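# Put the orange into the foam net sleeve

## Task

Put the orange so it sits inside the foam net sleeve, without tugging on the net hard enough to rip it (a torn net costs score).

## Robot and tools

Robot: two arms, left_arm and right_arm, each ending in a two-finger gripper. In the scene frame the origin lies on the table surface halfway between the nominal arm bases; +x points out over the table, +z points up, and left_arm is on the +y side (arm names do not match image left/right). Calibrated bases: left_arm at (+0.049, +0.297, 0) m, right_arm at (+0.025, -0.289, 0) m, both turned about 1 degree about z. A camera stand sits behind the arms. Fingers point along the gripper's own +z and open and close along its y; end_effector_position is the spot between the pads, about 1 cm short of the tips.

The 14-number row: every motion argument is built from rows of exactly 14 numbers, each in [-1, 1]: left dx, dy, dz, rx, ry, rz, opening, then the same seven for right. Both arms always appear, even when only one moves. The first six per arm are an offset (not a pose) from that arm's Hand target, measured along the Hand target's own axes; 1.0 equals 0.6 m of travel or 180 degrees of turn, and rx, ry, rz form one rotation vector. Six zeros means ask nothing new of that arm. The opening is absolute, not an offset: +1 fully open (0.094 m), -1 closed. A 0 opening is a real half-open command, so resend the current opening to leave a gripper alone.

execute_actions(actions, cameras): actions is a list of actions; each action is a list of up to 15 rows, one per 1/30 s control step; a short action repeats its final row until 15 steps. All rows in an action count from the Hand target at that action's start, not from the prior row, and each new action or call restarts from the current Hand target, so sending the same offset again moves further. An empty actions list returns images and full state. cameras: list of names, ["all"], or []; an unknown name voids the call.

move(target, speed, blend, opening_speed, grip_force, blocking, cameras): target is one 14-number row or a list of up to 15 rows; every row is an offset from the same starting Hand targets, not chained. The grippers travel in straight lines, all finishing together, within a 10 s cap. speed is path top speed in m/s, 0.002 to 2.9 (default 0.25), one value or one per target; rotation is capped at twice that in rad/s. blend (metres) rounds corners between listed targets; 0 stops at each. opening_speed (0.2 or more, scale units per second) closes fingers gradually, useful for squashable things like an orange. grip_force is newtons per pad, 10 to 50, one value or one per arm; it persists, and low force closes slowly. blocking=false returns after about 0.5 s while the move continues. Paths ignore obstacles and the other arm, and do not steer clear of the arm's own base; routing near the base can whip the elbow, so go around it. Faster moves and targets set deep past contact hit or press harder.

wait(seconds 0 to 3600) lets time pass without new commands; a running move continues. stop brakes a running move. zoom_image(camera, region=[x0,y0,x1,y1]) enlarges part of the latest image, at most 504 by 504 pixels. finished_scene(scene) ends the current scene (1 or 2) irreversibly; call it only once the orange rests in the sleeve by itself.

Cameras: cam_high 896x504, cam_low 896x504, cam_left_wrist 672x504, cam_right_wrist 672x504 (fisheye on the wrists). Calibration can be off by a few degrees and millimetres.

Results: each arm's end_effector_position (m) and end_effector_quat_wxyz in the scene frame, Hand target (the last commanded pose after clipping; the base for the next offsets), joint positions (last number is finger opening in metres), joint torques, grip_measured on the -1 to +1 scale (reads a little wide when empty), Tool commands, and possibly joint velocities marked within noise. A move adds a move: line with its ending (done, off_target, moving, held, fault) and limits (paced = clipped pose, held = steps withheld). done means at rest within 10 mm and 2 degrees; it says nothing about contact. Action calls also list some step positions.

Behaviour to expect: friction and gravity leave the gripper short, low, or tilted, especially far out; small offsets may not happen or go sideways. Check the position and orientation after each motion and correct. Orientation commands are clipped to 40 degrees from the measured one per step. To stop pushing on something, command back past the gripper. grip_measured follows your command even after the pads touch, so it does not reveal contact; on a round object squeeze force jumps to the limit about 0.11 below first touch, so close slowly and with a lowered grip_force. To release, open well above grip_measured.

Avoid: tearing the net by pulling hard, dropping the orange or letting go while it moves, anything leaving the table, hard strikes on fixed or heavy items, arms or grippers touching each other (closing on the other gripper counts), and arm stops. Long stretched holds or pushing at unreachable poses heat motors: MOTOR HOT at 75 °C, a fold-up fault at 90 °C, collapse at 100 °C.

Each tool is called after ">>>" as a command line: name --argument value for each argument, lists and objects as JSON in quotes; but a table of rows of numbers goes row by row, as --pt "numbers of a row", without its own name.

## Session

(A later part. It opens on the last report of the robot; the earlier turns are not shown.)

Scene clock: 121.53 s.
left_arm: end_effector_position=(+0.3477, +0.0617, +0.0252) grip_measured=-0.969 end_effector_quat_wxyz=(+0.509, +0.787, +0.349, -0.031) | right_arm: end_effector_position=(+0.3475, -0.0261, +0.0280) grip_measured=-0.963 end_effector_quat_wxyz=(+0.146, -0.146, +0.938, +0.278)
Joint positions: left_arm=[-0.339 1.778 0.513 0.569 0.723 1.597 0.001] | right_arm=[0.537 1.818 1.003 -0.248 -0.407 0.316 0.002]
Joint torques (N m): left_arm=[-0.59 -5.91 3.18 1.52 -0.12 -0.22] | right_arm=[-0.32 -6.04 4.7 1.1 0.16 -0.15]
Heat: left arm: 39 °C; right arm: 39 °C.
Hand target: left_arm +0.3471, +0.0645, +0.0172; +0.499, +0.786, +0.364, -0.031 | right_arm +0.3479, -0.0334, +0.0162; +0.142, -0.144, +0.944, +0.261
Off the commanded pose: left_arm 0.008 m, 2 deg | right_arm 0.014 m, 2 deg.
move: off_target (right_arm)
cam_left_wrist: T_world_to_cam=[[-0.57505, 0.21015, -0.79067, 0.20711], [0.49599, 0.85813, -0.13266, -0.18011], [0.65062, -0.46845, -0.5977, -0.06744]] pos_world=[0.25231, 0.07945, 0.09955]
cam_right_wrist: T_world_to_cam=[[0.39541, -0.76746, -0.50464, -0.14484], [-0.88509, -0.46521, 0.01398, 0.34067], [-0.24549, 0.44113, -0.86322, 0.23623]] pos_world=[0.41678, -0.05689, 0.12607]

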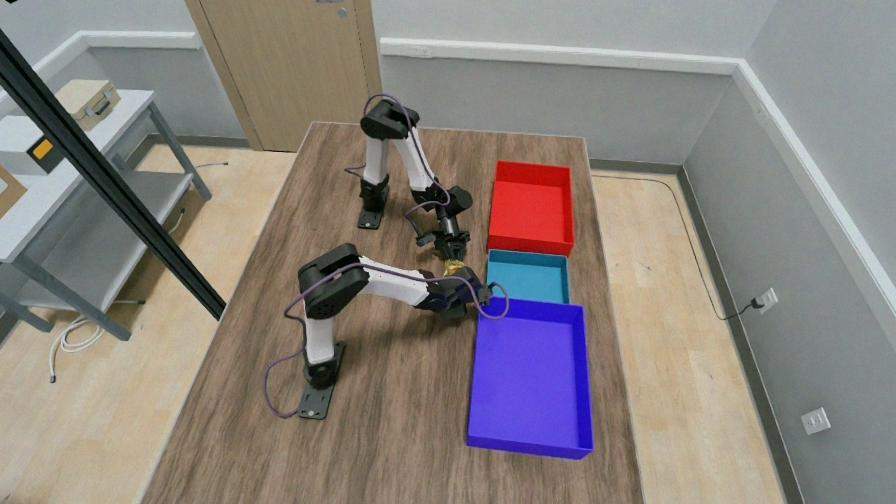

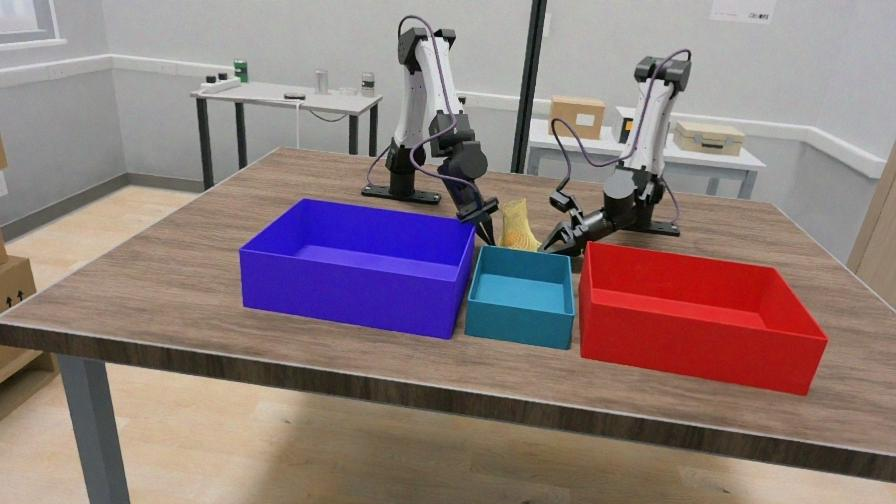

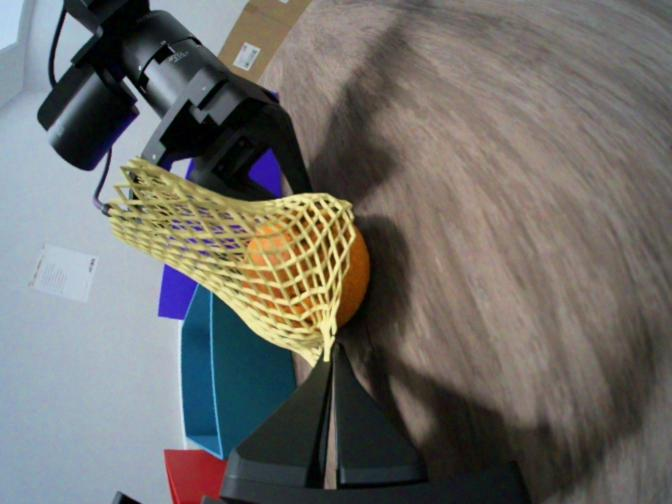

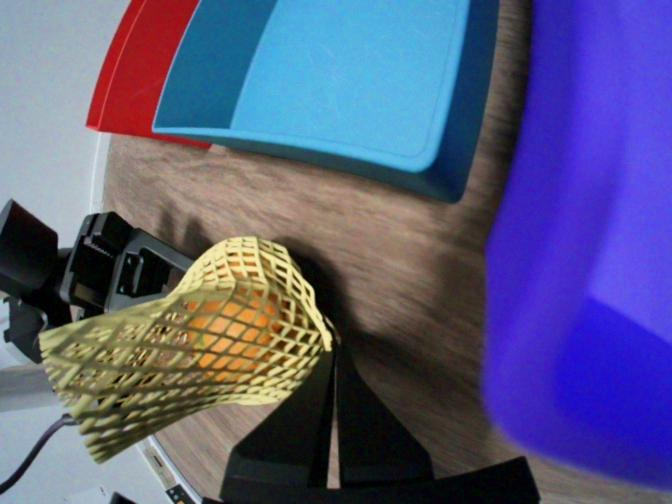

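>>> move --target '[0.0034,-0.0064,0.0042,0.12,0.066,0,-1,0.004,-0.0053,0.0096,0,0,0,-1]' --speed 0.06 --cameras '["all"]'

>>> zoom_image --camera "cam_low" --region '[430, 150, 610, 270]'

>>> zoom_image --camera "cam_right_wrist" --region '[140, 180, 380, 400]'

>>> zoom_image --camera "cam_left_wrist" --region '[180, 160, 420, 380]'

Scene clock: 138.17 s.
left_arm: end_effector_position=(+0.3470, +0.0608, +0.0117) grip_measured=-0.969 end_effector_quat_wxyz=(+0.319, +0.859, +0.399, -0.022) | right_arm: end_effector_position=(+0.3530, -0.0258, +0.0252) grip_measured=-0.963 end_effector_quat_wxyz=(+0.159, -0.149, +0.937, +0.275)
Joint positions: left_arm=[-0.467 1.732 0.806 -0.125 0.41 1.674 0.001] | right_arm=[0.537 1.829 0.997 -0.211 -0.391 0.31 0.002]
Joint torques (N m): left_arm=[-0.5 -8.14 6.6 0.67 -0.16 0.11] | right_arm=[-0.35 -5.82 4.05 1.07 0.11 -0.21]
Heat: left arm: 40 °C; right arm: 39 °C.
Hand target: left_arm +0.3471, +0.0644, +0.0121; +0.303, +0.864, +0.401, -0.018 | right_arm +0.3479, -0.0334, +0.0092; +0.142, -0.144, +0.944, +0.261
Off the commanded pose: left_arm 0.004 m, 2 deg | right_arm 0.018 m, 3 deg.
move: off_target (right_arm)
cam_left_wrist: T_world_to_cam=[[-0.6974, 0.45549, -0.55332, 0.221], [0.47209, 0.87285, 0.12351, -0.1763], [0.53923, -0.17508, -0.82376, -0.05194]] pos_world=[0.26536, 0.04413, 0.10127]
cam_right_wrist: T_world_to_cam=[[0.40705, -0.76994, -0.49142, -0.15274], [-0.88638, -0.46287, -0.009, 0.34684], [-0.22053, 0.43925, -0.87088, 0.22634]] pos_world=[0.41952, -0.05648, 0.12518]

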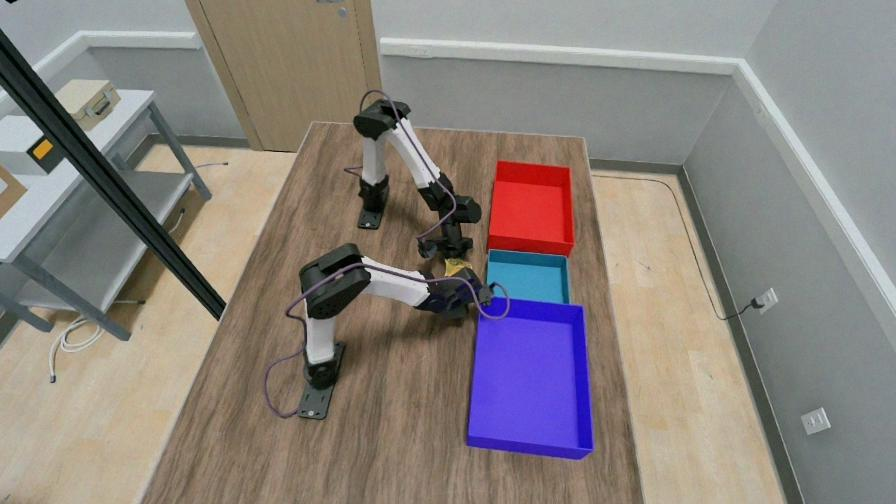

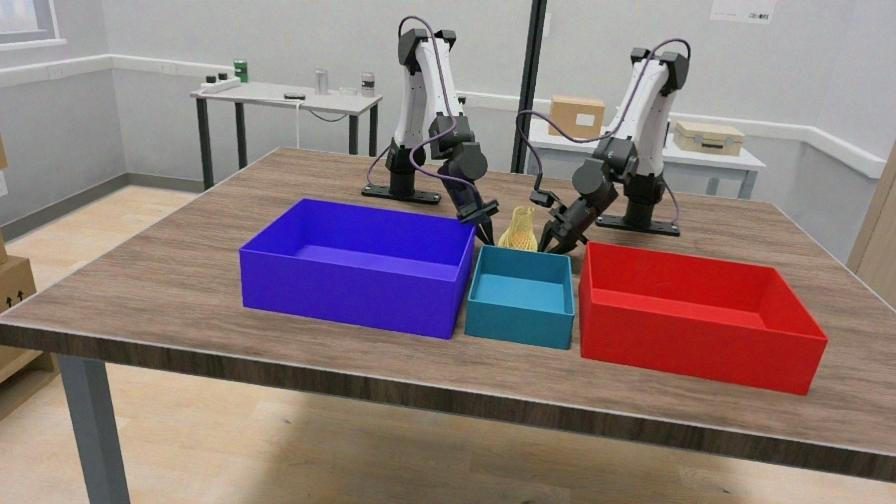

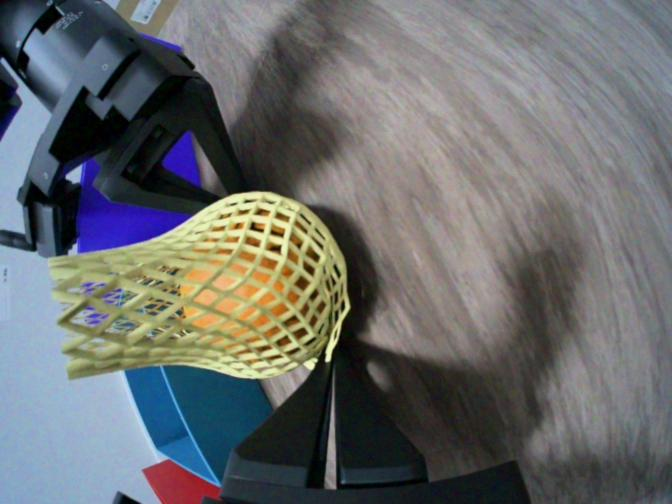

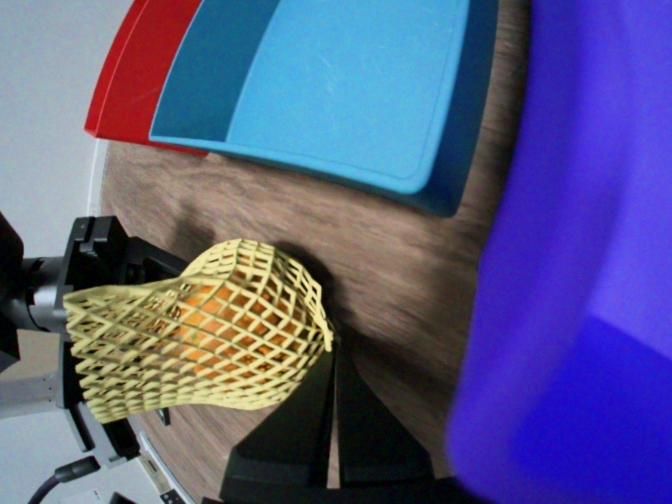

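Scaled by 2.800.

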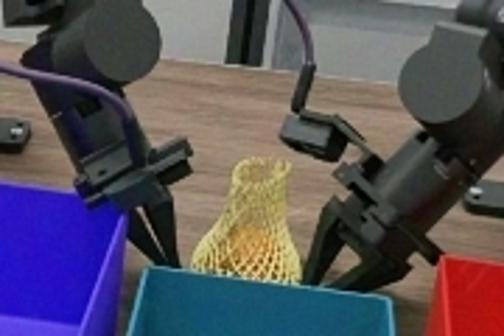

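Scaled by 2.100 from the camera's image (finer frame: 960x720).

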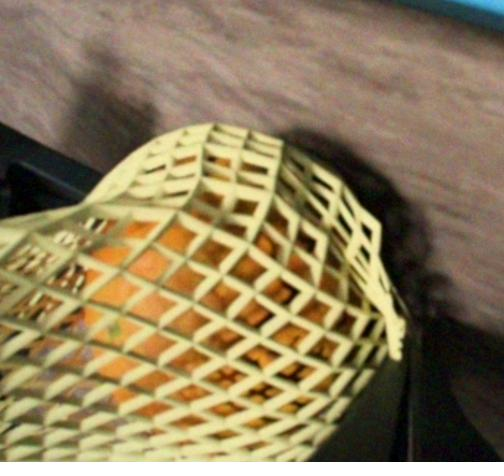

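Scaled by 2.100 from the camera's image (finer frame: 960x720).

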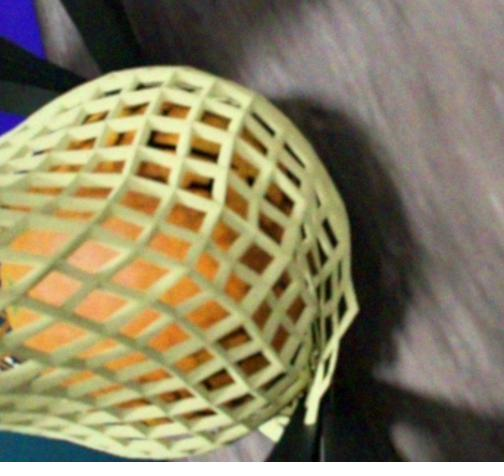

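>>> move --pt "-0.002 0.004 -0.007 0 0 0 -1 -0.018 0.019 -0.018 0 0 0 -1" --pt "-0.002 0.004 -0.008 0 0 0 -0.6 -0.018 0.019 -0.019 0 0 0 -0.6" --pt "-0.002 0.004 -0.16 0 0 0 -0.6 -0.018 0.019 -0.16 0 0 0 -0.6" --speed 0.06 --opening_speed 0.4 --cameras '["all"]'

>>> zoom_image --camera "cam_low" --region '[430, 150, 610, 270]'

>>> zoom_image --camera "cam_high" --region '[420, 220, 510, 320]'

Scene clock: 153.83 s.
left_arm: end_effector_position=(+0.3249, +0.1166, +0.0757) grip_measured=-0.602 end_effector_quat_wxyz=(+0.288, +0.865, +0.411, -0.024) | right_arm: end_effector_position=(+0.3310, -0.0768, +0.0782) grip_measured=-0.602 end_effector_quat_wxyz=(+0.125, -0.132, +0.951, +0.250)
Joint positions: left_arm=[-0.338 1.464 0.869 -0.563 0.429 1.804 0.019] | right_arm=[0.44 1.628 1.048 -0.582 -0.405 0.232 0.019]
Joint torques (N m): left_arm=[0.77 -8.16 8.06 0.71 0.25 0.13] | right_arm=[-0.76 -8.75 8.65 0.82 -0.16 -0.16]
Heat: left arm: 40 °C; right arm: 40 °C.
Hand target: left_arm +0.3276, +0.1141, +0.0920; +0.303, +0.864, +0.401, -0.018 | right_arm +0.3354, -0.0730, +0.0971; +0.142, -0.144, +0.944, +0.261
Off the commanded pose: left_arm 0.017 m, 2 deg | right_arm 0.020 m, 3 deg.
move: off_target (left_arm, right_arm)
cam_left_wrist: T_world_to_cam=[[-0.72199, 0.47508, -0.50302, 0.21755], [0.46454, 0.87162, 0.15644, -0.22248], [0.51277, -0.12072, -0.85, 0.02666]] pos_world=[0.24675, 0.09379, 0.1669]
cam_right_wrist: T_world_to_cam=[[0.35262, -0.80801, -0.47199, -0.14341], [-0.89557, -0.43764, 0.08013, 0.30215], [-0.27131, 0.39444, -0.87796, 0.30402]] pos_world=[0.40365, -0.10356, 0.17501]

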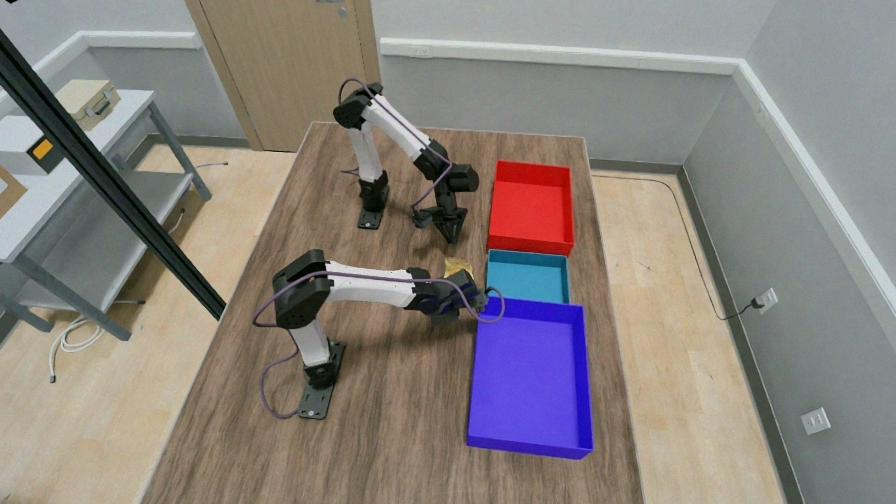

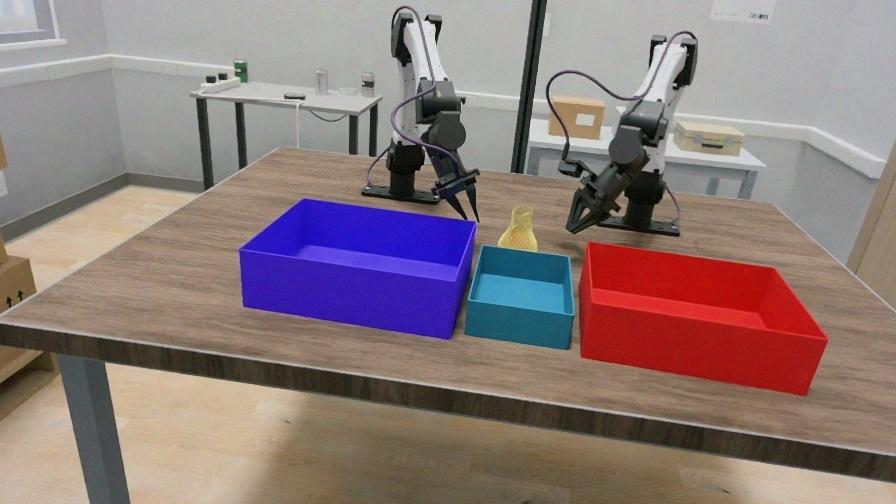

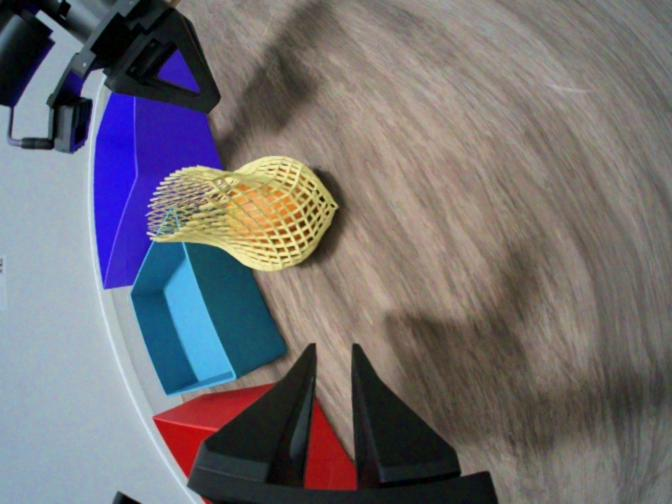

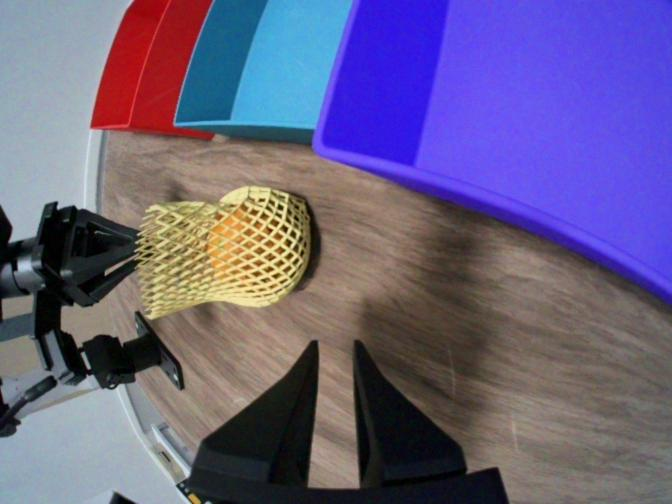

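Scaled by 2.800.

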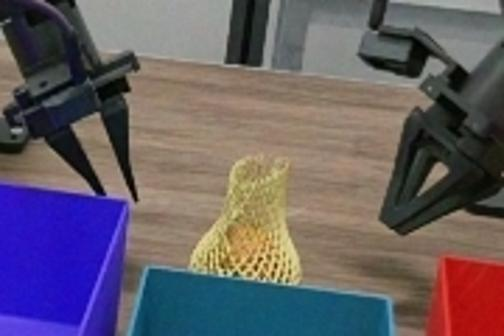

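Scaled by 5.040.

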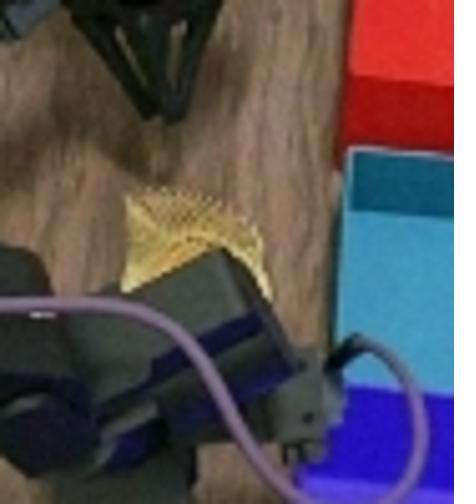

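Done cleanly.

>>> finished_scene --scene 1

The scene is finished: the task was done.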